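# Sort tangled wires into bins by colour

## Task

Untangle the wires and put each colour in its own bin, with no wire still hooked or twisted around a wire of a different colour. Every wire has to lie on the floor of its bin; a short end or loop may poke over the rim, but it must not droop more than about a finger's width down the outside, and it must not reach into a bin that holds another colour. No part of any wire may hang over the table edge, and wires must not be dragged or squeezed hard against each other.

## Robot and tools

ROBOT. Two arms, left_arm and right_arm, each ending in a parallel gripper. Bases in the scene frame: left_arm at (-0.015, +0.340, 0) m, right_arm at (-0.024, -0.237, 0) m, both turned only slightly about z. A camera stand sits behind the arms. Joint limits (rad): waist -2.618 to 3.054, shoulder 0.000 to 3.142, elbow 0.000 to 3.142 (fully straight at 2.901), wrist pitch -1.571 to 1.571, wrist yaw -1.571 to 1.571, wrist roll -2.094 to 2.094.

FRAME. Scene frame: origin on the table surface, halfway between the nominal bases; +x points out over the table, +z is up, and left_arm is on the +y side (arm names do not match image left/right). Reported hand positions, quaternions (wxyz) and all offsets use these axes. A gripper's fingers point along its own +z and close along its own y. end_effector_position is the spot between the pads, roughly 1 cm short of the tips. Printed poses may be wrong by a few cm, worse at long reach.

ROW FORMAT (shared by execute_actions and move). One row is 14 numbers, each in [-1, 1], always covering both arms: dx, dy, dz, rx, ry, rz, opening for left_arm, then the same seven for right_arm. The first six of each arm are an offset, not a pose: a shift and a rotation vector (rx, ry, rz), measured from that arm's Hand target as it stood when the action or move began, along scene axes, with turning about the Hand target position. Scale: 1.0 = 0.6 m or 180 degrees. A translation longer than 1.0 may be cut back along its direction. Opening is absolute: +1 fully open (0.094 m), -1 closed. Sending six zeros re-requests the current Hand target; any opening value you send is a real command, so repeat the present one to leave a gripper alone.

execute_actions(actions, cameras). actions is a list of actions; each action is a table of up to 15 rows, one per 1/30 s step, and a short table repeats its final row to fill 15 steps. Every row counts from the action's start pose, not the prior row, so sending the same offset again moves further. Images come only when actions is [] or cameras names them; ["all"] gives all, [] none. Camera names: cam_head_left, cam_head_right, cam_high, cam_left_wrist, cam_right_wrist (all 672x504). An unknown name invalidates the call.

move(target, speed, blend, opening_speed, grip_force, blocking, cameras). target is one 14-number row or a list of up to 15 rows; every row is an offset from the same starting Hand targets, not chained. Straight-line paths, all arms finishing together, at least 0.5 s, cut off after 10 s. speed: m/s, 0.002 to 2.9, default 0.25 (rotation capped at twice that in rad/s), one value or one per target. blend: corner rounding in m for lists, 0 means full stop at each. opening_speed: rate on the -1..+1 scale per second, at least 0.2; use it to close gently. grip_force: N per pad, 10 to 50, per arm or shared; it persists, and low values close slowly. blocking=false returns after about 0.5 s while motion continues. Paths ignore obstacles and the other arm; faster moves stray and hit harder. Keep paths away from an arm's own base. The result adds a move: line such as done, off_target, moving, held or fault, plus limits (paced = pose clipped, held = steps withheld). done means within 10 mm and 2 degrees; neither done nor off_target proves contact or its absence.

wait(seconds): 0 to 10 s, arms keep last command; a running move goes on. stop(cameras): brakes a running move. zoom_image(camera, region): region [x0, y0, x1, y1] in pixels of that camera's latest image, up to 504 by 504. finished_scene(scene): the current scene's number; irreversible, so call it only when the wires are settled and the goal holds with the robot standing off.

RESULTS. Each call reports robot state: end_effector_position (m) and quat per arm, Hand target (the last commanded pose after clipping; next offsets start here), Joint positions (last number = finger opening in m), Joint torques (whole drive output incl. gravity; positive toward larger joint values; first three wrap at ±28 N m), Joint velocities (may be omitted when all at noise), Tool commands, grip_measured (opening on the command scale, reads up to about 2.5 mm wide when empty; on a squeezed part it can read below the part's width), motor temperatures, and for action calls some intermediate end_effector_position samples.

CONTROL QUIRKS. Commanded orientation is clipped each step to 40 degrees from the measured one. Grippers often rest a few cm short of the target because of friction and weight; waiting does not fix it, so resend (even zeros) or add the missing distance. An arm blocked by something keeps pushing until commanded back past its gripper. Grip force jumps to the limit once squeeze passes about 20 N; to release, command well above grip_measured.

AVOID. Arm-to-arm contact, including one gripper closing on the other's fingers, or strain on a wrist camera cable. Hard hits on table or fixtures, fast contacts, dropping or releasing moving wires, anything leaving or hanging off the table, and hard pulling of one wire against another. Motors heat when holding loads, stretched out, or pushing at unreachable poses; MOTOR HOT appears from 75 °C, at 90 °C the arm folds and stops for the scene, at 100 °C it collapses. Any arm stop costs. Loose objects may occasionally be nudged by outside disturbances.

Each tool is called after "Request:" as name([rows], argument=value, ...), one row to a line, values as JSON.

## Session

Request:
execute_actions(actions=[])

Scene clock: 0.00 s.
left_arm: end_effector_position=(+0.3868, +0.3519, +0.1109) grip_measured=+1.000 end_effector_quat_wxyz=(+0.599, -0.038, +0.799, +0.033) | right_arm: end_effector_position=(+0.3894, -0.2338, +0.1162) grip_measured=+1.000 end_effector_quat_wxyz=(+0.600, +0.022, +0.798, -0.062)
Joint positions: left_arm=[-0.064 1.534 0.37 0.879 -0.127 -0.03 0.094] | right_arm=[0.115 1.563 0.425 0.854 0.225 -0.009 0.094]
Joint velocities: within noise
Joint torques (N m): no reading
Motor temperatures (°C): left_arm=[33 34 39 31 31 33 34] | right_arm=[31 31 36 34 34 32 33]
Heat: left arm: 39 °C; right arm: 36 °C.
Hand target: left_arm +0.3868, +0.3524, +0.1108; +0.598, -0.039, +0.800, +0.034 | right_arm +0.3910, -0.2338, +0.1210; +0.604, +0.024, +0.794, -0.061
Tool commands: left_gripper/opening=+1.0 right_gripper/opening=+1.0

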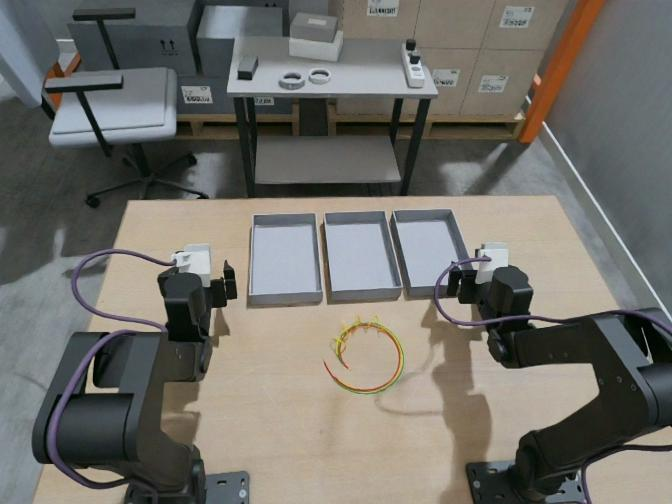

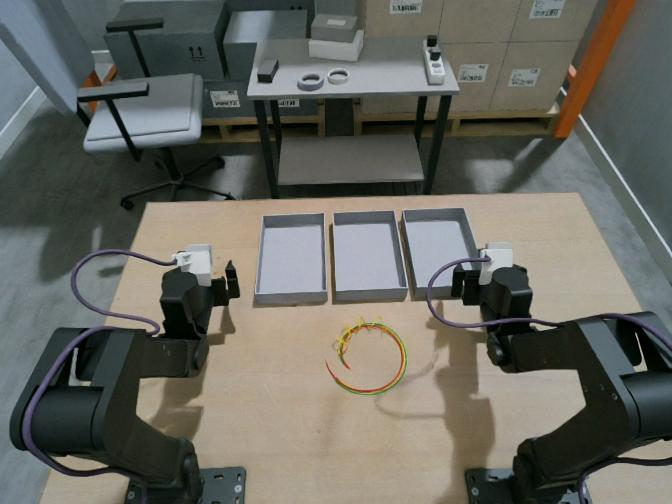

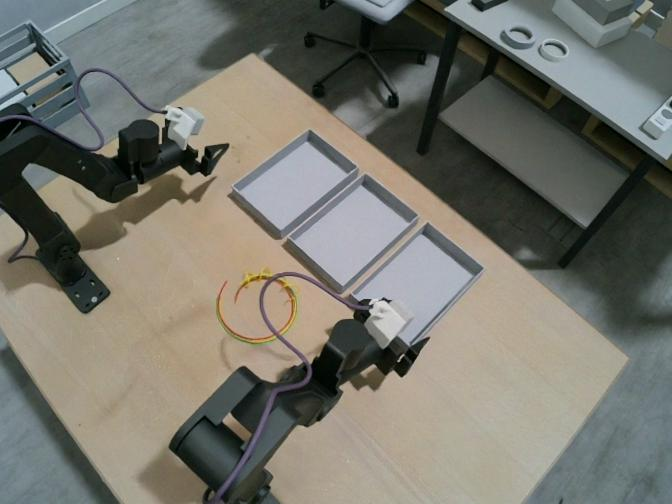

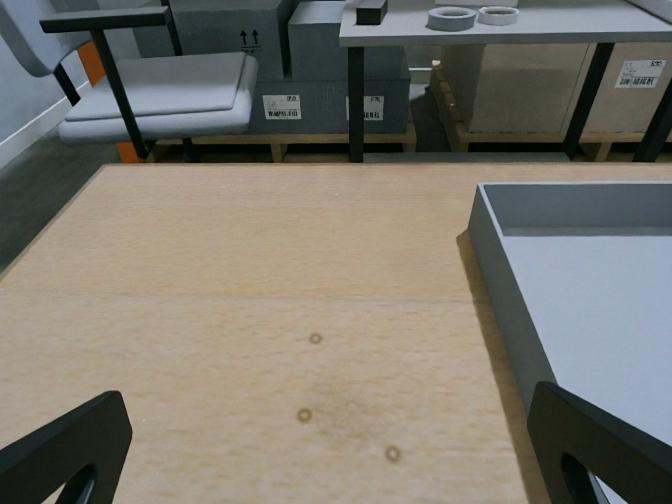

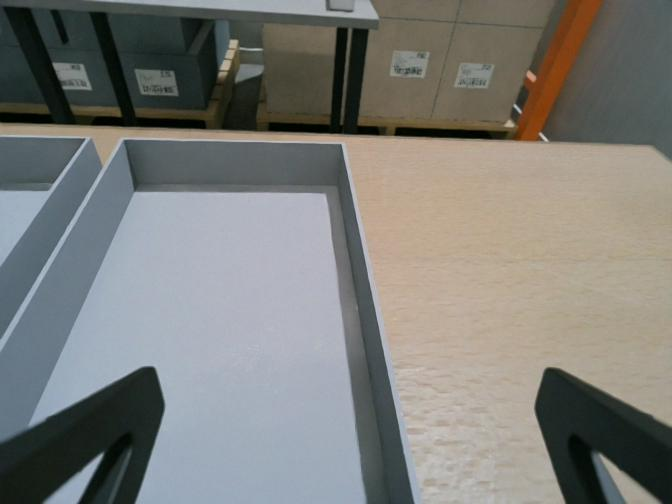

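Request:
zoom_image(camera="cam_head_left", region=[310, 305, 420, 405])

Request:
zoom_image(camera="cam_high", region=[205, 260, 315, 350])

Scaled by 4.582 from the camera's 672x504 image, which has a finer 960x720 frame.

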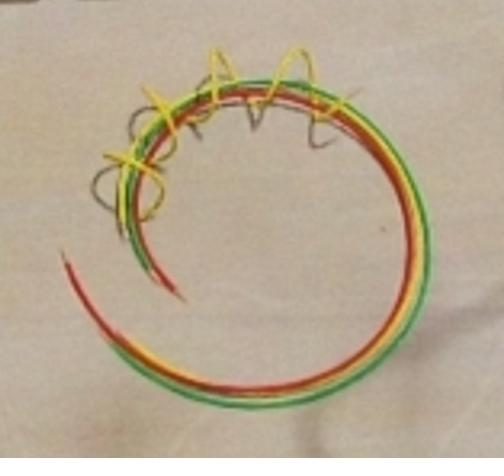

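Scaled by 4.582 from the camera's 672x504 image, which has a finer 960x720 frame.

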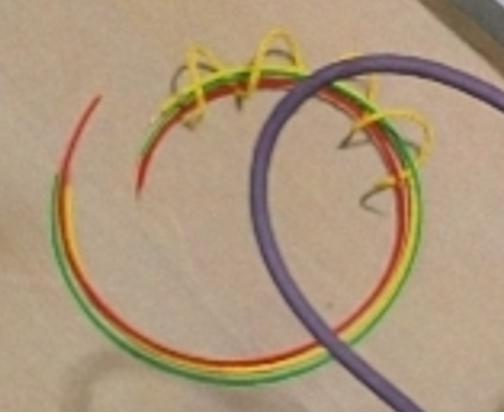

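Request:
move(target=[-0.295,-0.39,0.15,0.155,0.393,-0.262,-0.5,-0.32,-0.03,0.06,-0.14,0.405,0.251,-0.5], speed=0.3, grip_force=30, cameras=["all"])

Request:
zoom_image(camera="cam_high", region=[205, 260, 315, 350])

Scene clock: 45.37 s.
left_arm: end_effector_position=(+0.2114, +0.1201, +0.1990) grip_measured=-0.497 end_effector_quat_wxyz=(+0.031, +0.414, +0.910, -0.007) | right_arm: end_effector_position=(+0.1946, -0.2521, +0.1510) grip_measured=-0.498 end_effector_quat_wxyz=(-0.002, -0.414, +0.910, +0.004)
Joint positions: left_arm=[-0.812 1.714 1.752 -1.546 -0.007 0.076 0.024] | right_arm=[-0.065 1.38 1.234 -1.433 -0.005 -0.93 0.024]
Joint torques (N m): left_arm=[-0.32 -6.32 6.91 0.14 0.12 0.05] | right_arm=[0.54 -2.77 8.35 0.09 0.01 -0.08]
Motor temperatures (°C): left_arm=[33 36 41 37 31 33 34] | right_arm=[31 33 38 38 34 32 33]
Heat: left arm: 41 °C; right arm: 38 °C.
Hand target: left_arm +0.2099, +0.1184, +0.2007; +0.000, +0.419, +0.908, +0.000 | right_arm +0.1991, -0.2518, +0.1569; +0.000, -0.420, +0.907, +0.000
Off the commanded pose: left_arm 0.003 m, 4 deg | right_arm 0.007 m, 1 deg.
joint sent to its limit (left arm) — joint 4 (wrist pitch), lower limit. The joint targets are off in orientation, not in position.
grip_force (N): 30, 30
move: off_target (left_arm)

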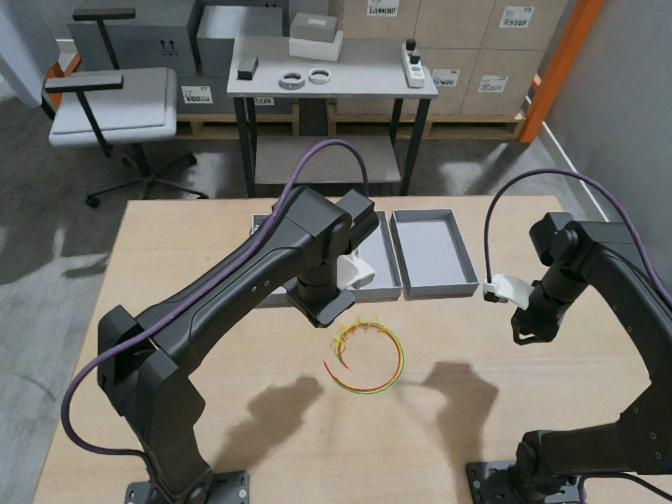

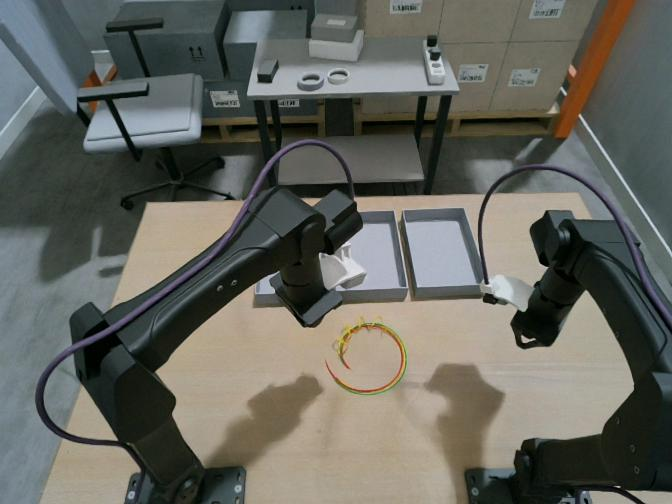

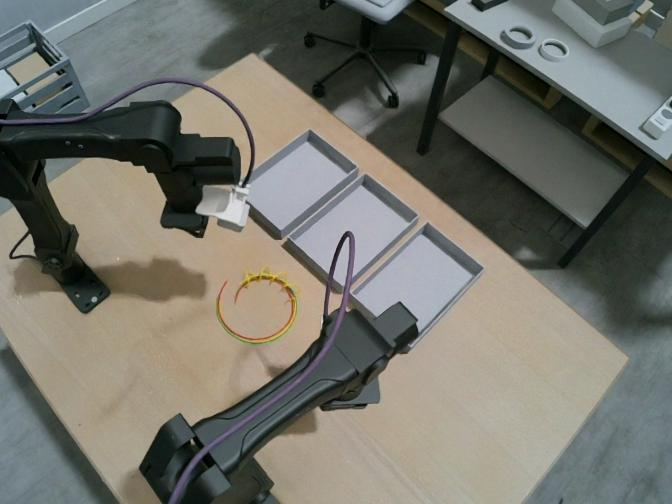

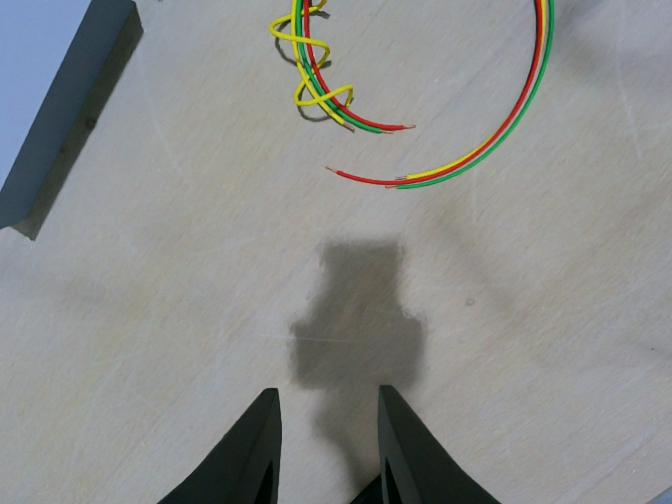

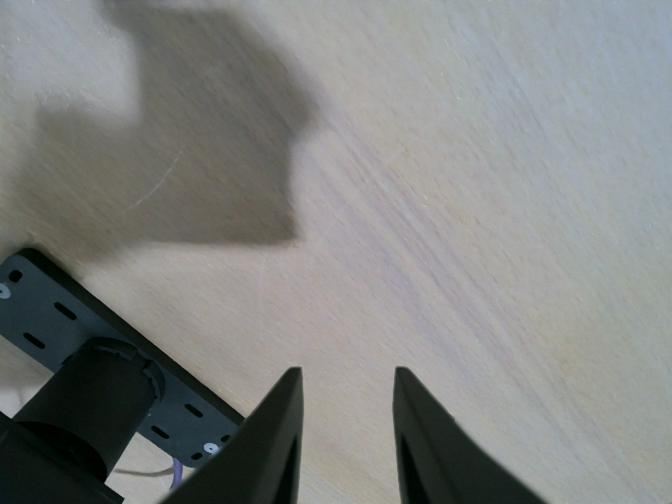

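Scaled by 4.582 from the camera's 672x504 image, which has a finer 960x720 frame.

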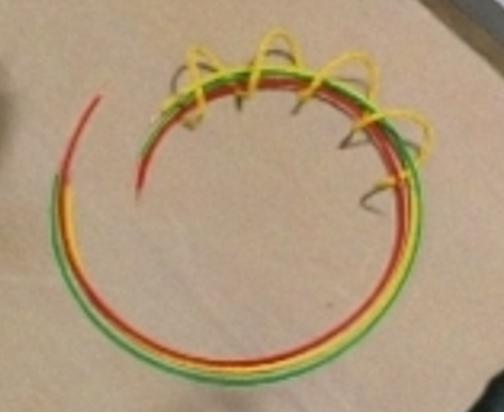

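Request:
move(target=[0.02,-0.18,0.05,0,0,0,-0.5,0,0,0,0,0,0,-0.5], cameras=["cam_left_wrist"])

Request:
zoom_image(camera="cam_left_wrist", region=[160, 80, 500, 360])

Scene clock: 56.60 s.
left_arm: end_effector_position=(+0.2207, +0.0131, +0.2317) grip_measured=-0.497 end_effector_quat_wxyz=(+0.103, +0.420, +0.900, -0.055) | right_arm: end_effector_position=(+0.1946, -0.2521, +0.1510) grip_measured=-0.498 end_effector_quat_wxyz=(-0.002, -0.414, +0.910, +0.004)
Joint positions: left_arm=[-0.985 1.955 2.175 -1.556 -0.006 -0.077 0.024] | right_arm=[-0.065 1.38 1.234 -1.433 -0.005 -0.93 0.024]
Joint torques (N m): left_arm=[0.14 -7.95 6.8 0.61 0.06 -0.04] | right_arm=[0.54 -2.77 8.36 0.09 0.01 -0.08]
Heat: left arm: 42 °C; right arm: 39 °C.
Hand target: left_arm +0.2219, +0.0104, +0.2307; +0.000, +0.419, +0.908, +0.000 | right_arm +0.1991, -0.2518, +0.1569; +0.000, -0.420, +0.907, +0.000
Off the commanded pose: left_arm 0.003 m, 13 deg | right_arm 0.007 m, 1 deg.
joint sent to its limit (left arm) — joint 4 (wrist pitch), lower limit. The joint targets are off in orientation, not in position.
grip_force (N): 30, 30
move: off_target (left_arm)
Images, in order (width x height): cam_left_wrist 672x504.

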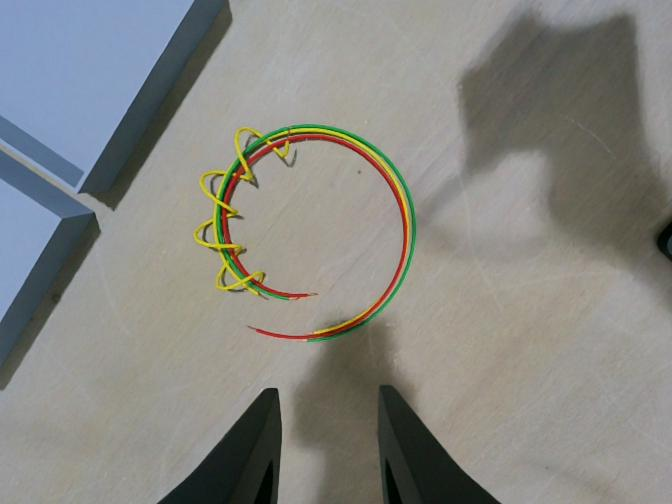

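Scaled by 1.482 from the camera's 672x504 image, which has a finer 960x720 frame.

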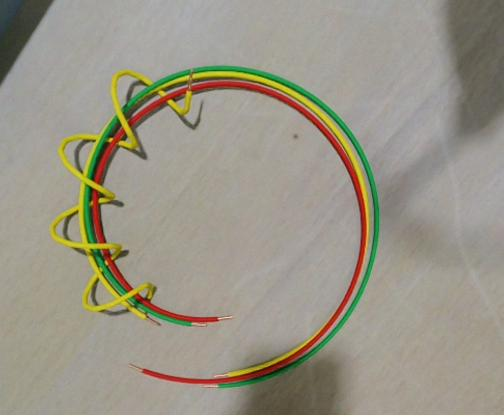

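Request:
move(target=[-0.02,0.07,-0.15,0,0,0.2,-0.7,0,0,0,0,0,0,-0.5], cameras=["cam_left_wrist"])

Request:
zoom_image(camera="cam_left_wrist", region=[160, 80, 500, 360])

Scene clock: 113.73 s.
left_arm: end_effector_position=(+0.2080, +0.0516, +0.1376) grip_measured=-0.697 end_effector_quat_wxyz=(-0.006, +0.125, +0.992, +0.008) | right_arm: end_effector_position=(+0.1946, -0.2521, +0.1510) grip_measured=-0.498 end_effector_quat_wxyz=(-0.002, -0.414, +0.910, +0.004)
Joint positions: left_arm=[-0.95 1.955 1.813 -1.449 -0.002 -0.664 0.014] | right_arm=[-0.065 1.38 1.234 -1.433 -0.005 -0.93 0.024]
Joint torques (N m): left_arm=[0.58 -11.25 4.46 0.34 0.05 -0.05] | right_arm=[0.55 -2.78 8.36 0.09 0.01 -0.08]
Motor temperatures (°C): left_arm=[33 42 45 34 31 33 34] | right_arm=[31 33 42 36 34 32 33]
Heat: left arm: 45 °C; right arm: 42 °C.
Hand target: left_arm +0.2098, +0.0525, +0.1407; +0.000, +0.118, +0.993, +0.000 | right_arm +0.1991, -0.2518, +0.1569; +0.000, -0.420, +0.907, +0.000
Off the commanded pose: left_arm 0.004 m, 1 deg | right_arm 0.007 m, 1 deg.
grip_force (N): 30, 30
move: done
Images, in order (width x height): cam_left_wrist 672x504.

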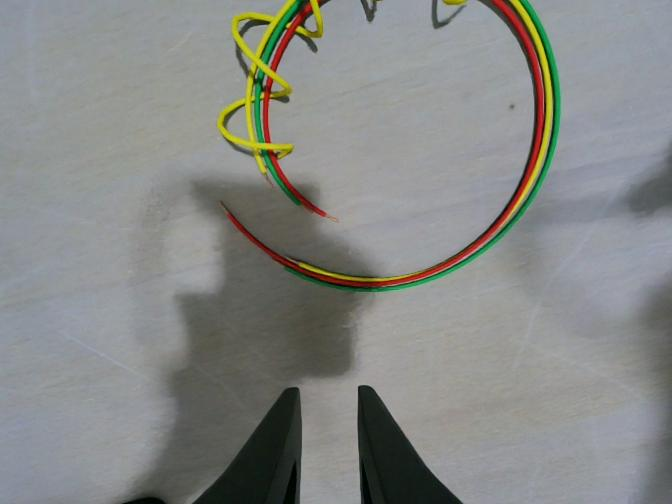

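Scaled by 1.482 from the camera's 672x504 image, which has a finer 960x720 frame.

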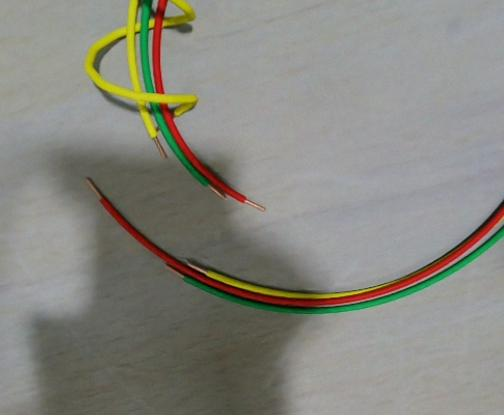

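Request:
move([
  [0.009,0.063,-0.17,0,0,0.248,-0.7,0,0,0,0,0,0,-0.5],
], speed=0.2, cameras=["cam_left_wrist"])

Scene clock: 147.37 s.
left_arm: end_effector_position=(+0.2125, +0.0887, +0.0342) grip_measured=-0.697 end_effector_quat_wxyz=(-0.008, -0.260, +0.966, +0.009) | right_arm: end_effector_position=(+0.1946, -0.2521, +0.1510) grip_measured=-0.498 end_effector_quat_wxyz=(-0.002, -0.414, +0.910, +0.004)
Joint positions: left_arm=[-0.869 1.907 1.33 -1.018 0.005 -1.361 0.014] | right_arm=[-0.065 1.38 1.234 -1.433 -0.005 -0.93 0.024]
Joint torques (N m): left_arm=[0.5 -10.96 4.38 0.31 -0.01 -0.12] | right_arm=[0.54 -2.78 8.36 0.09 0.01 -0.08]
Motor temperatures (°C): left_arm=[33 47 42 33 31 33 34] | right_arm=[31 33 42 35 34 32 33]
Heat: left arm: 47 °C; right arm: 42 °C.
Hand target: left_arm +0.2152, +0.0902, +0.0387; +0.000, -0.268, +0.963, +0.000 | right_arm +0.1991, -0.2518, +0.1569; +0.000, -0.420, +0.907, +0.000
Off the commanded pose: left_arm 0.005 m, 2 deg | right_arm 0.007 m, 1 deg.
grip_force (N): 30, 30
move: done
Images, in order (width x height): cam_left_wrist 672x504.

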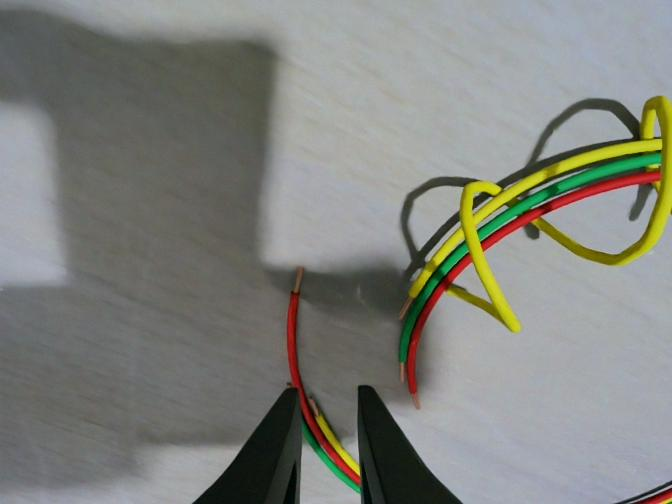

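Request:
move([
  [-0.0078,0.0147,-0.02,0,0,0,-0.75,0,0,0,0,0,0,-0.5],
  [-0.0078,0.0147,-0.061,0,0,0,-0.75,0,0,0,0,0,0,-0.5],
], speed=0.12, cameras=["cam_left_wrist"])

Scene clock: 162.10 s.
left_arm: end_effector_position=(+0.2098, +0.0950, +0.0094) grip_measured=-0.747 end_effector_quat_wxyz=(+0.001, -0.263, +0.965, -0.007) | right_arm: end_effector_position=(+0.1946, -0.2521, +0.1510) grip_measured=-0.498 end_effector_quat_wxyz=(-0.002, -0.414, +0.910, +0.004)
Joint positions: left_arm=[-0.863 1.887 1.198 -0.867 0.005 -1.361 0.012] | right_arm=[-0.065 1.38 1.234 -1.433 -0.005 -0.93 0.024]
Joint torques (N m): left_arm=[0.65 -7.36 4.45 0.36 -0.01 -0.07] | right_arm=[0.54 -2.77 8.36 0.09 0.01 -0.08]
Heat: left arm: 45 °C; right arm: 43 °C.
Hand target: left_arm +0.2106, +0.0990, +0.0021; +0.000, -0.268, +0.963, +0.000 | right_arm +0.1991, -0.2518, +0.1569; +0.000, -0.420, +0.907, +0.000
Off the commanded pose: left_arm 0.008 m, 1 deg | right_arm 0.007 m, 1 deg.
grip_force (N): 30, 30
move: done
Images, in order (width x height): cam_left_wrist 672x504.

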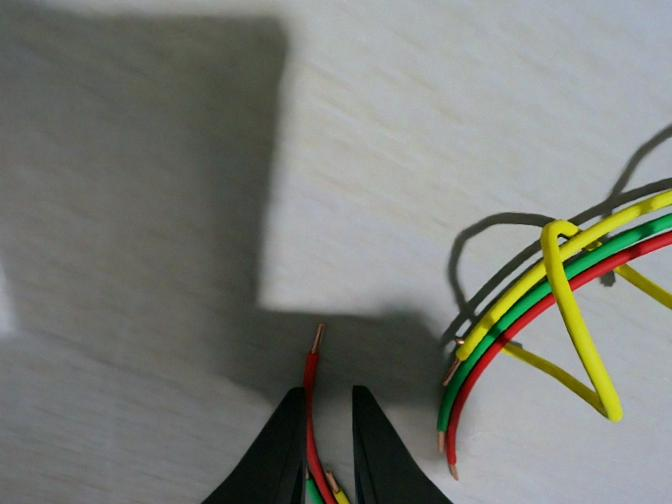

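Request:
move([
  [0,0,0,0,0,0,-1,0,0,0,0,0,0,-0.5],
  [0,0,0.06,0,0,0,-1,0,0,0,0,0,0,-0.5],
], speed=0.1, cameras=["cam_left_wrist"])

Scene clock: 171.17 s.
left_arm: end_effector_position=(+0.2072, +0.0978, +0.0289) grip_measured=-0.986 end_effector_quat_wxyz=(-0.005, -0.264, +0.965, +0.004) | right_arm: end_effector_position=(+0.1946, -0.2521, +0.1510) grip_measured=-0.498 end_effector_quat_wxyz=(-0.002, -0.414, +0.910, +0.004)
Joint positions: left_arm=[-0.863 1.866 1.254 -0.97 0.005 -1.361 0.001] | right_arm=[-0.065 1.38 1.234 -1.433 -0.005 -0.93 0.024]
Joint torques (N m): left_arm=[0.58 -10.09 6.43 -0.05 -0.04 -0.07] | right_arm=[0.54 -2.77 8.36 0.09 0.01 -0.08]
Heat: left arm: 45 °C; right arm: 43 °C.
Hand target: left_arm +0.2106, +0.0990, +0.0381; +0.000, -0.268, +0.963, +0.000 | right_arm +0.1991, -0.2518, +0.1569; +0.000, -0.420, +0.907, +0.000
Off the commanded pose: left_arm 0.010 m, 1 deg | right_arm 0.007 m, 1 deg.
grip_force (N): 30, 30
move: done
Images, in order (width x height): cam_left_wrist 672x504.

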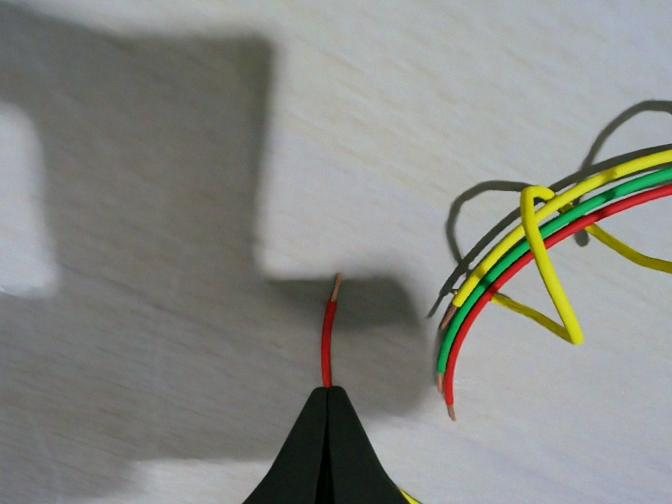

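Request:
move(target=[0,0,0.04,0,0,0,-1,0,0,0,0,0,0,-0.5], speed=0.1, cameras=["cam_left_wrist"])

Scene clock: 179.30 s.
left_arm: end_effector_position=(+0.2074, +0.0976, +0.0521) grip_measured=-0.986 end_effector_quat_wxyz=(-0.005, -0.264, +0.965, +0.005) | right_arm: end_effector_position=(+0.1946, -0.2521, +0.1510) grip_measured=-0.498 end_effector_quat_wxyz=(-0.002, -0.414, +0.910, +0.004)
Joint positions: left_arm=[-0.863 1.841 1.318 -1.061 0.005 -1.361 0.001] | right_arm=[-0.065 1.38 1.234 -1.433 -0.005 -0.93 0.024]
Joint torques (N m): left_arm=[0.66 -10.15 6.58 -0.02 -0.05 -0.03] | right_arm=[0.54 -2.78 8.35 0.09 0.01 -0.08]
Heat: left arm: 45 °C; right arm: 43 °C.
Hand target: left_arm +0.2106, +0.0990, +0.0621; +0.000, -0.268, +0.963, +0.000 | right_arm +0.1991, -0.2518, +0.1569; +0.000, -0.420, +0.907, +0.000
Off the commanded pose: left_arm 0.011 m, 1 deg | right_arm 0.007 m, 1 deg.
grip_force (N): 30, 30
move: off_target (left_arm)
Images, in order (width x height): cam_left_wrist 672x504.

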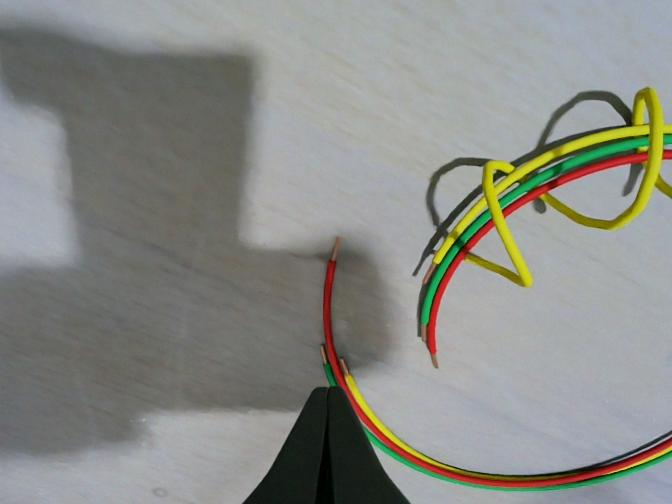

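Request:
move([
  [-0.0027,0.0033,0,0,0,0,-0.75,0,0,0,0,0,0,-0.5],
  [-0.0027,0.0033,-0.07,0,0,0,-0.75,0,0,0,0,0,0,-0.5],
  [-0.0027,0.0033,-0.112,0,0,0,-0.75,0,0,0,0,0,0,-0.5],
], speed=0.1, cameras=["cam_left_wrist"])

Scene clock: 193.43 s.
left_arm: end_effector_position=(+0.2069, +0.0980, +0.0060) grip_measured=-0.753 end_effector_quat_wxyz=(+0.000, -0.263, +0.965, -0.006) | right_arm: end_effector_position=(+0.1946, -0.2521, +0.1510) grip_measured=-0.498 end_effector_quat_wxyz=(-0.002, -0.414, +0.910, +0.004)
Joint positions: left_arm=[-0.863 1.882 1.176 -0.855 0.006 -1.361 0.012] | right_arm=[-0.065 1.38 1.234 -1.433 -0.005 -0.93 0.024]
Joint torques (N m): left_arm=[0.81 -6.8 3.96 0.52 0 -0.09] | right_arm=[0.54 -2.78 8.35 0.09 0.01 -0.08]
Heat: left arm: 46 °C; right arm: 43 °C.
Hand target: left_arm +0.2090, +0.1009, -0.0050; +0.000, -0.268, +0.963, +0.000 | right_arm +0.1991, -0.2518, +0.1569; +0.000, -0.420, +0.907, +0.000
Off the commanded pose: left_arm 0.012 m, 1 deg | right_arm 0.007 m, 1 deg.
grip_force (N): 30, 30
move: off_target (left_arm)
Images, in order (width x height): cam_left_wrist 672x504.

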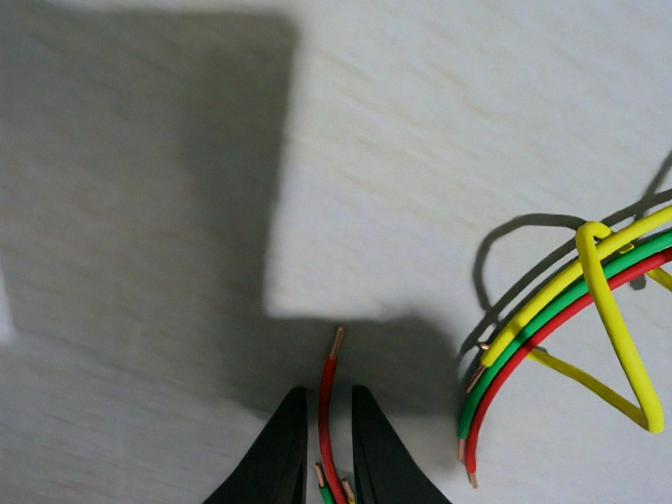

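Good, z=0.006.

Request:
move([
  [0,0,0,0,0,0,-1,0,0,0,0,0,0,-0.5],
  [0,0,0.09,0,0,0,-1,0,0,0,0,0,0,-0.5],
], speed=0.1, cameras=["cam_left_wrist"])

Scene clock: 199.90 s.
left_arm: end_effector_position=(+0.2061, +0.0989, +0.0408) grip_measured=-0.952 end_effector_quat_wxyz=(-0.004, -0.263, +0.965, +0.002) | right_arm: end_effector_position=(+0.1946, -0.2521, +0.1510) grip_measured=-0.498 end_effector_quat_wxyz=(-0.002, -0.414, +0.910, +0.004)
Joint positions: left_arm=[-0.863 1.841 1.272 -1.008 0.006 -1.361 0.002] | right_arm=[-0.065 1.38 1.234 -1.433 -0.005 -0.93 0.024]
Joint torques (N m): left_arm=[0.59 -9.87 6.23 -0.02 -0.06 -0.07] | right_arm=[0.55 -2.78 8.36 0.1 0.01 -0.08]
Heat: left arm: 45 °C; right arm: 43 °C.
Hand target: left_arm +0.2090, +0.1010, +0.0489; +0.000, -0.268, +0.963, +0.000 | right_arm +0.1991, -0.2518, +0.1569; +0.000, -0.420, +0.907, +0.000
Off the commanded pose: left_arm 0.009 m, 1 deg | right_arm 0.007 m, 1 deg.
grip_force (N): 30, 30
move: done
Images, in order (width x height): cam_left_wrist 672x504.

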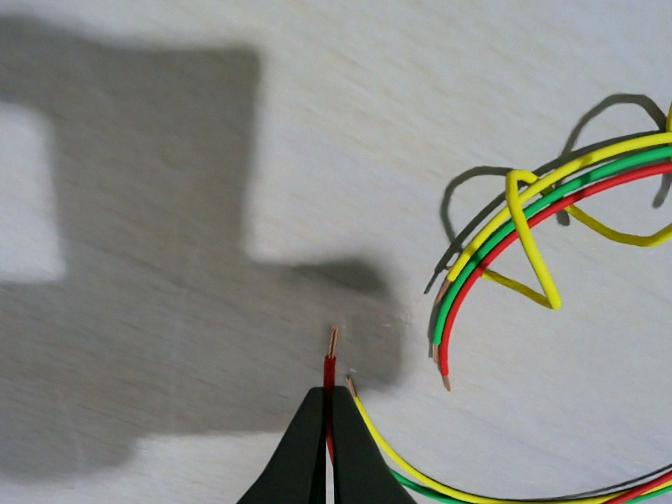

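Request:
move([
  [0.089,0.012,0.015,0,0,-0.1667,-1,0,0,0,0,0,0,-0.5],
  [0.172,-0.022,0.015,0,0,-0.333,-1,0,0,0,0,0,0,-0.5],
], speed=0.1, blend=[0.02,0], cameras=["cam_left_wrist","cam_high"])

Request:
zoom_image(camera="cam_high", region=[185, 230, 345, 360])

Scene clock: 222.33 s.
left_arm: end_effector_position=(+0.3094, +0.0851, +0.0618) grip_measured=-0.952 end_effector_quat_wxyz=(+0.008, +0.248, +0.969, -0.007) | right_arm: end_effector_position=(+0.1946, -0.2521, +0.1510) grip_measured=-0.498 end_effector_quat_wxyz=(-0.002, -0.414, +0.910, +0.004)
Joint positions: left_arm=[-0.7 2.119 1.753 -1.185 0.006 -0.164 0.002] | right_arm=[-0.065 1.38 1.234 -1.433 -0.005 -0.93 0.024]
Joint torques (N m): left_arm=[0.58 -9.44 7.05 0.09 -0.02 0.03] | right_arm=[0.54 -2.78 8.38 0.09 0 -0.08]
Heat: left arm: 46 °C; right arm: 44 °C.
Hand target: left_arm +0.3122, +0.0878, +0.0579; +0.000, +0.249, +0.968, +0.000 | right_arm +0.1991, -0.2518, +0.1569; +0.000, -0.420, +0.907, +0.000
Off the commanded pose: left_arm 0.005 m, 1 deg | right_arm 0.007 m, 1 deg.
grip_force (N): 30, 30
move: done
Images, in order (width x height): cam_high 672x504, cam_left_wrist 672x504.

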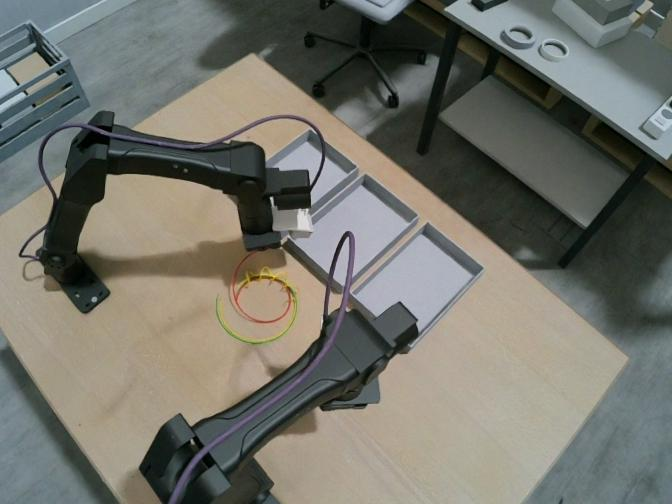

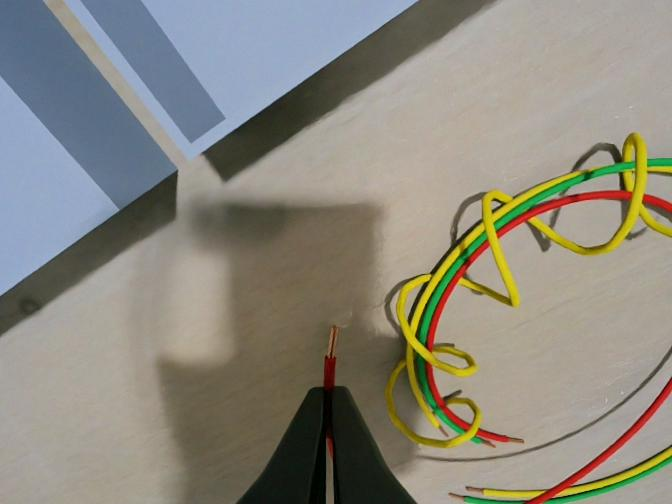

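Scaled by 3.150 from the camera's 672x504 image, which has a finer 960x720 frame.

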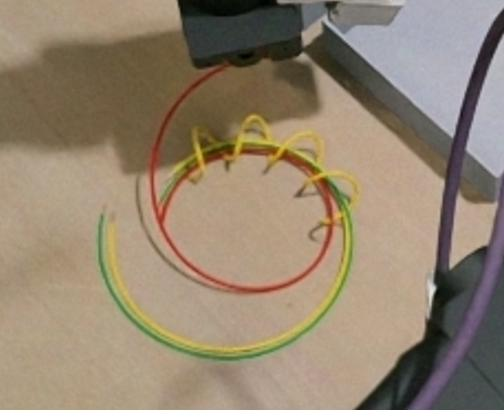

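Request:
move([
  [-0.02,0.02,-0.05,0,0,0.0,-1,0,0,0,0,0,0,-0.5],
  [-0.02,0.02,-0.08,0,0,0.0,-1,0,0,0,0,0,0,-0.5],
  [-0.02,0.02,-0.08,0,0,0.0,-0.7,0,0,0,0,0,0,-0.5],
  [-0.05,0.02,0.12,0,0,0.0,-0.7,0,0,0,0,0,0,-0.5],
  [-0.18,-0.15,0.17,0,0,-0.1,-0.7,0,0,0,0,0,0,-0.5],
], speed=0.15, blend=[0,0,0,0.02,0], cameras=["cam_left_wrist","cam_high"])

Request:
zoom_image(camera="cam_left_wrist", region=[190, 0, 672, 360])

Scene clock: 249.00 s.
left_arm: end_effector_position=(+0.2025, -0.0032, +0.1634) grip_measured=-0.703 end_effector_quat_wxyz=(+0.019, +0.401, +0.916, -0.015) | right_arm: end_effector_position=(+0.1946, -0.2521, +0.1510) grip_measured=-0.498 end_effector_quat_wxyz=(-0.002, -0.414, +0.910, +0.004)
Joint positions: left_arm=[-1.04 2.089 2.113 -1.546 0.004 -0.18 0.014] | right_arm=[-0.065 1.38 1.234 -1.433 -0.005 -0.93 0.024]
Joint torques (N m): left_arm=[0.14 -8.96 6.64 0.13 -0.02 -0.08] | right_arm=[0.54 -2.77 8.36 0.09 0 -0.08]
Motor temperatures (°C): left_arm=[33 44 47 33 31 33 35] | right_arm=[31 33 44 35 34 32 33]
Heat: left arm: 47 °C; right arm: 44 °C.
Hand target: left_arm +0.2041, -0.0022, +0.1600; +0.000, +0.398, +0.917, +0.000 | right_arm +0.1991, -0.2518, +0.1569; +0.000, -0.420, +0.907, +0.000
Off the commanded pose: left_arm 0.004 m, 3 deg | right_arm 0.007 m, 1 deg.
joint sent to its limit (left arm) — joint 4 (wrist pitch), lower limit. The joint targets still meet the commanded pose.
grip_force (N): 30, 30
move: off_target (left_arm)
Images, in order (width x height): cam_high 672x504, cam_left_wrist 672x504.

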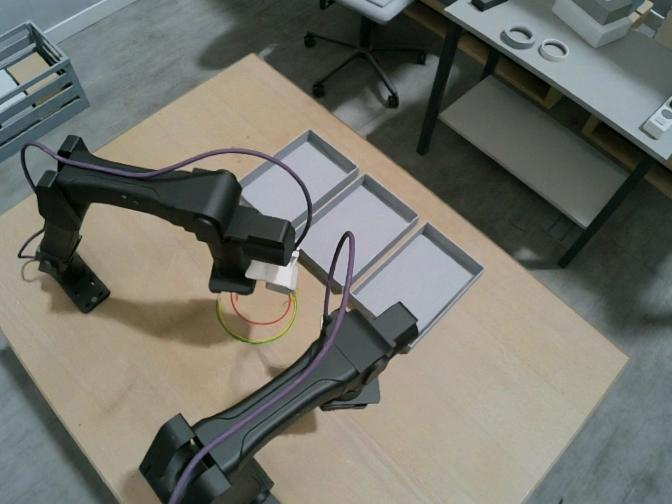

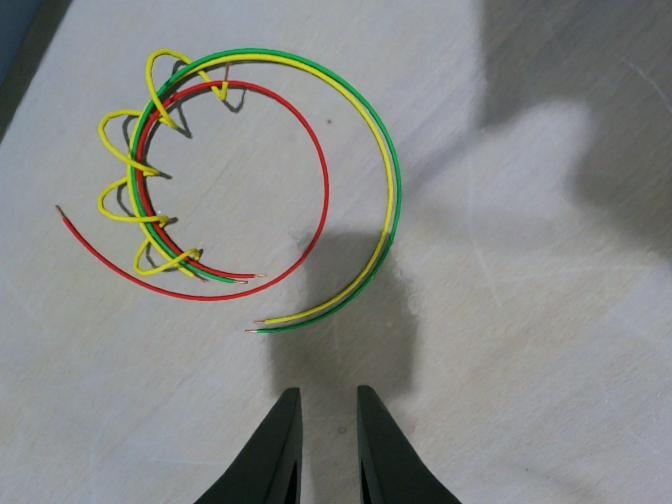

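Scaled by 1.046 from the camera's 672x504 image, which has a finer 960x720 frame.

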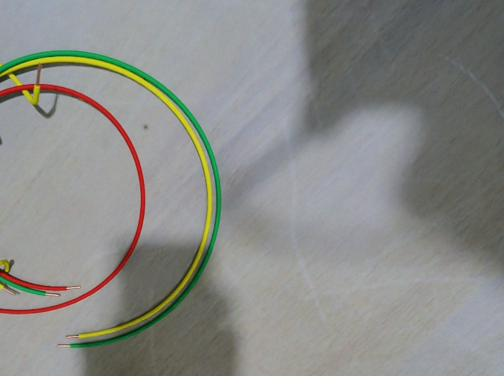

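Request:
move(target=[0.041,-0.038,-0.2,0,0,0,-0.75,0,0,0,0,0,0,-0.5], speed=0.15, cameras=["cam_left_wrist"])

Scene clock: 266.90 s.
left_arm: end_effector_position=(+0.2247, -0.0257, +0.0480) grip_measured=-0.747 end_effector_quat_wxyz=(+0.001, +0.397, +0.918, -0.003) | right_arm: end_effector_position=(+0.1946, -0.2521, +0.1510) grip_measured=-0.498 end_effector_quat_wxyz=(-0.002, -0.414, +0.910, +0.004)
Joint positions: left_arm=[-1.025 2.247 1.905 -1.222 0.004 -0.174 0.012] | right_arm=[-0.065 1.38 1.234 -1.433 -0.005 -0.93 0.024]
Joint torques (N m): left_arm=[0.51 -10.73 5.07 0.39 -0.05 0.06] | right_arm=[0.55 -2.77 8.35 0.1 0.01 -0.08]
Heat: left arm: 47 °C; right arm: 44 °C.
Hand target: left_arm +0.2287, -0.0250, +0.0399; +0.000, +0.398, +0.917, +0.000 | right_arm +0.1991, -0.2518, +0.1569; +0.000, -0.420, +0.907, +0.000
Off the commanded pose: left_arm 0.009 m, 0 deg | right_arm 0.007 m, 1 deg.
grip_force (N): 30, 30
move: done
Images, in order (width x height): cam_left_wrist 672x504.

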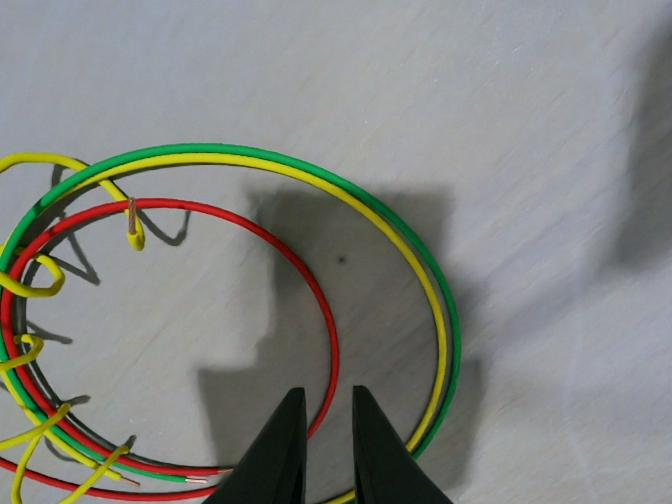

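Request:
move([
  [0.002,0.002,-0.075,0,0,0,-0.75,0,0,0,0,0,0,-0.5],
  [0.002,0.002,-0.075,0,0,0,-1,0,0,0,0,0,0,-0.5],
  [0.002,0.002,-0.04,0,0,0,-1,0,0,0,0,0,0,-0.5],
], speed=0.1, cameras=["cam_left_wrist"])

Scene clock: 282.03 s.
left_arm: end_effector_position=(+0.2257, -0.0244, +0.0121) grip_measured=-0.952 end_effector_quat_wxyz=(-0.001, +0.397, +0.918, -0.002) | right_arm: end_effector_position=(+0.1946, -0.2521, +0.1510) grip_measured=-0.498 end_effector_quat_wxyz=(-0.002, -0.414, +0.910, +0.004)
Joint positions: left_arm=[-1.022 2.277 1.81 -1.104 0.004 -0.17 0.002] | right_arm=[-0.065 1.38 1.234 -1.433 -0.005 -0.93 0.024]
Joint torques (N m): left_arm=[0.53 -12.03 6.84 0.04 -0.01 0.04] | right_arm=[0.54 -2.77 8.36 0.09 0.01 -0.08]
Heat: left arm: 47 °C; right arm: 44 °C.
Hand target: left_arm +0.2299, -0.0239, +0.0160; +0.000, +0.398, +0.917, +0.000 | right_arm +0.1991, -0.2518, +0.1569; +0.000, -0.420, +0.907, +0.000
Off the commanded pose: left_arm 0.006 m, 0 deg | right_arm 0.007 m, 1 deg.
grip_force (N): 30, 30
move: done; target 2's new opening was sent with left_arm's hand 0.013 m and 0 deg from that target
Images, in order (width x height): cam_left_wrist 672x504.

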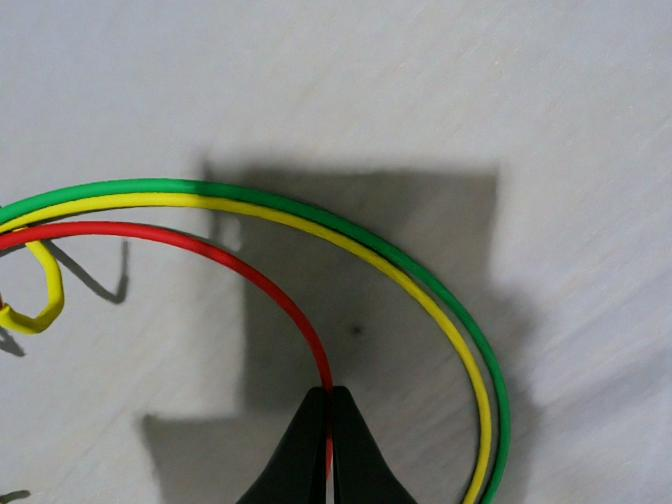

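Request:
move([
  [-0.02,0.01,0.035,0,0,-0.03,-1,0,0,0,0,0,0,-0.5],
  [-0.13,0.063,0.035,0,0,-0.14,-1,0,0,0,0,0,0,-0.5],
], speed=0.12, blend=[0.01,0], cameras=["cam_left_wrist","cam_high"])

Request:
zoom_image(camera="cam_high", region=[185, 230, 345, 380])

Scene clock: 296.93 s.
left_arm: end_effector_position=(+0.1518, +0.0169, +0.0311) grip_measured=-0.952 end_effector_quat_wxyz=(-0.015, +0.582, +0.813, +0.005) | right_arm: end_effector_position=(+0.1946, -0.2521, +0.1510) grip_measured=-0.498 end_effector_quat_wxyz=(-0.002, -0.414, +0.910, +0.004)
Joint positions: left_arm=[-1.129 2.006 1.458 -1.053 0.004 0.148 0.002] | right_arm=[-0.065 1.38 1.234 -1.433 -0.005 -0.93 0.024]
Joint torques (N m): left_arm=[-0.5 -12.18 4.29 0.36 0.04 0.03] | right_arm=[0.55 -2.78 8.35 0.09 0.01 -0.08]
Heat: left arm: 47 °C; right arm: 45 °C.
Hand target: left_arm +0.1520, +0.0141, +0.0369; +0.000, +0.588, +0.809, +0.000 | right_arm +0.1991, -0.2518, +0.1569; +0.000, -0.420, +0.907, +0.000
Off the commanded pose: left_arm 0.007 m, 2 deg | right_arm 0.007 m, 1 deg.
grip_force (N): 30, 30
move: done
Images, in order (width x height): cam_high 672x504, cam_left_wrist 672x504.

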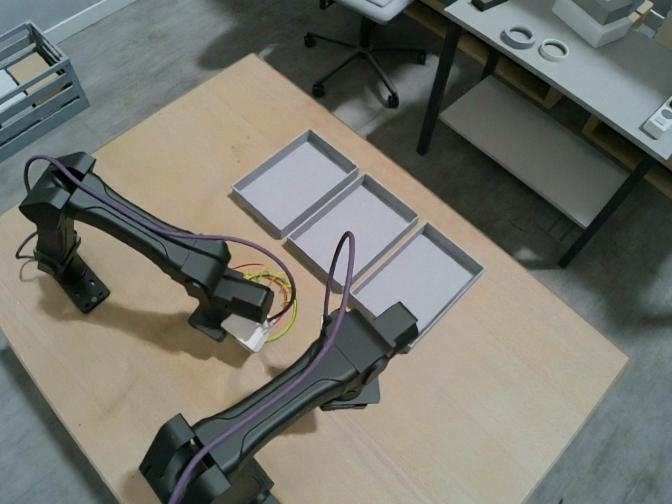

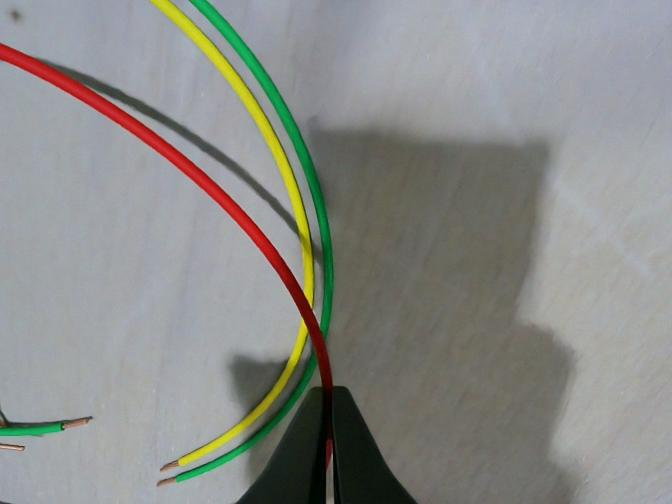

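Scaled by 3.150 from the camera's 672x504 image, which has a finer 960x720 frame.

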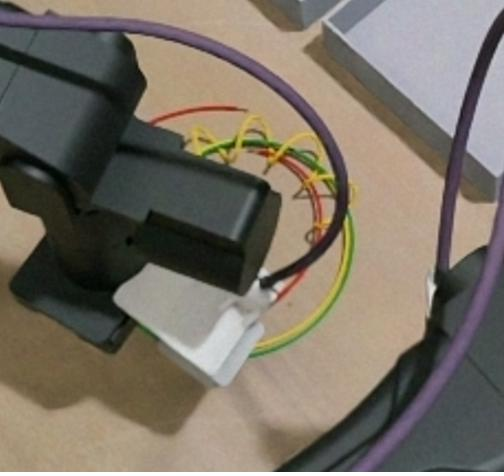

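Request:
move(target=[-0.1,-0.075,0.01,0,0,0,-1,0,0,0,0,0,0,-0.5], speed=0.12, cameras=["cam_left_wrist","cam_high","cam_head_left"])

Request:
zoom_image(camera="cam_high", region=[185, 230, 345, 380])

Scene clock: 310.17 s.
left_arm: end_effector_position=(+0.0916, -0.0303, +0.0455) grip_measured=-0.952 end_effector_quat_wxyz=(+0.006, +0.591, +0.807, -0.006) | right_arm: end_effector_position=(+0.1946, -0.2521, +0.1510) grip_measured=-0.498 end_effector_quat_wxyz=(-0.002, -0.414, +0.910, +0.004)
Joint positions: left_arm=[-1.326 2.026 1.547 -1.074 0.002 -0.027 0.002] | right_arm=[-0.065 1.38 1.234 -1.433 -0.005 -0.93 0.024]
Joint torques (N m): left_arm=[-0.1 -8.61 7.01 0.02 0.03 -0.05] | right_arm=[0.55 -2.78 8.36 0.09 0.01 -0.08]
Motor temperatures (°C): left_arm=[33 50 45 33 31 33 35] | right_arm=[31 33 45 35 34 32 33]
Heat: left arm: 50 °C; right arm: 45 °C.
Hand target: left_arm +0.0919, -0.0310, +0.0430; +0.000, +0.588, +0.809, +0.000 | right_arm +0.1991, -0.2518, +0.1569; +0.000, -0.420, +0.907, +0.000
Off the commanded pose: left_arm 0.003 m, 1 deg | right_arm 0.007 m, 1 deg.
grip_force (N): 30, 30
move: done
Images, in order (width x height): cam_head_left 672x504, cam_high 672x504, cam_left_wrist 672x504.

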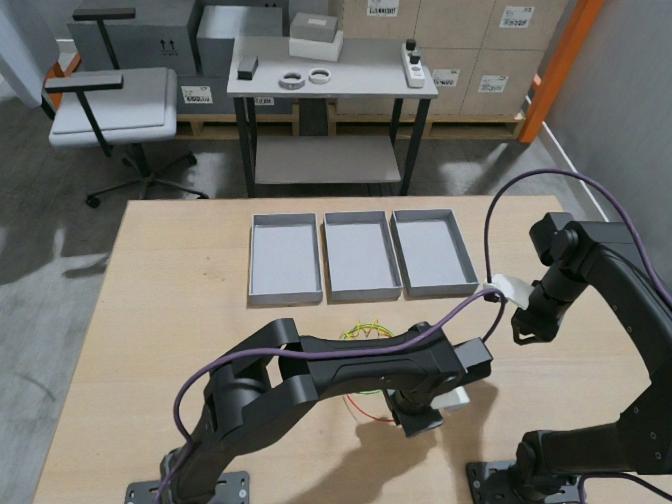

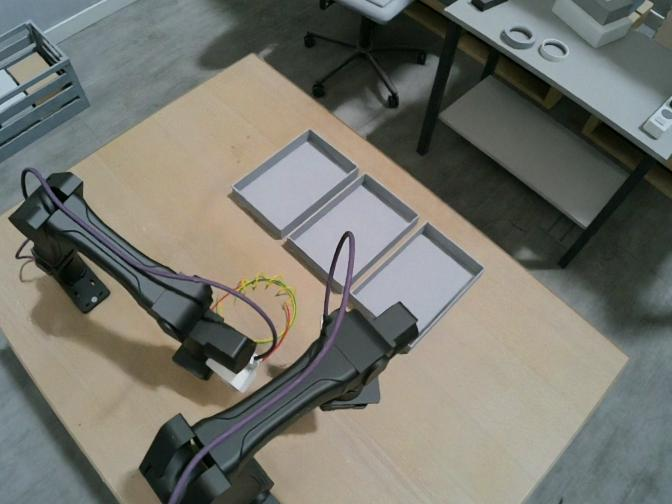

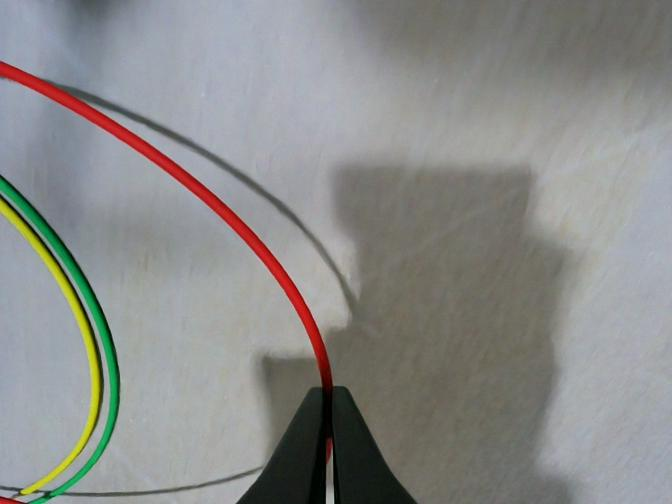

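Scaled by 3.150 from the camera's 672x504 image, which has a finer 960x720 frame.

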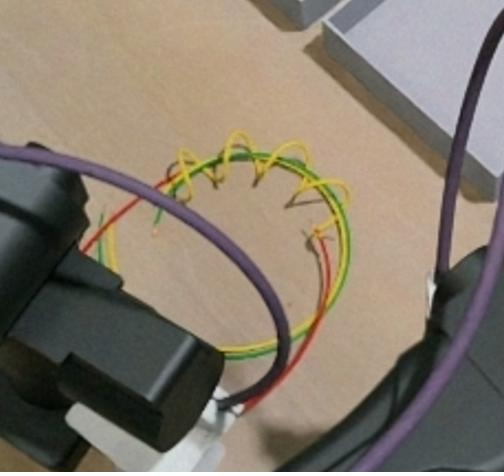

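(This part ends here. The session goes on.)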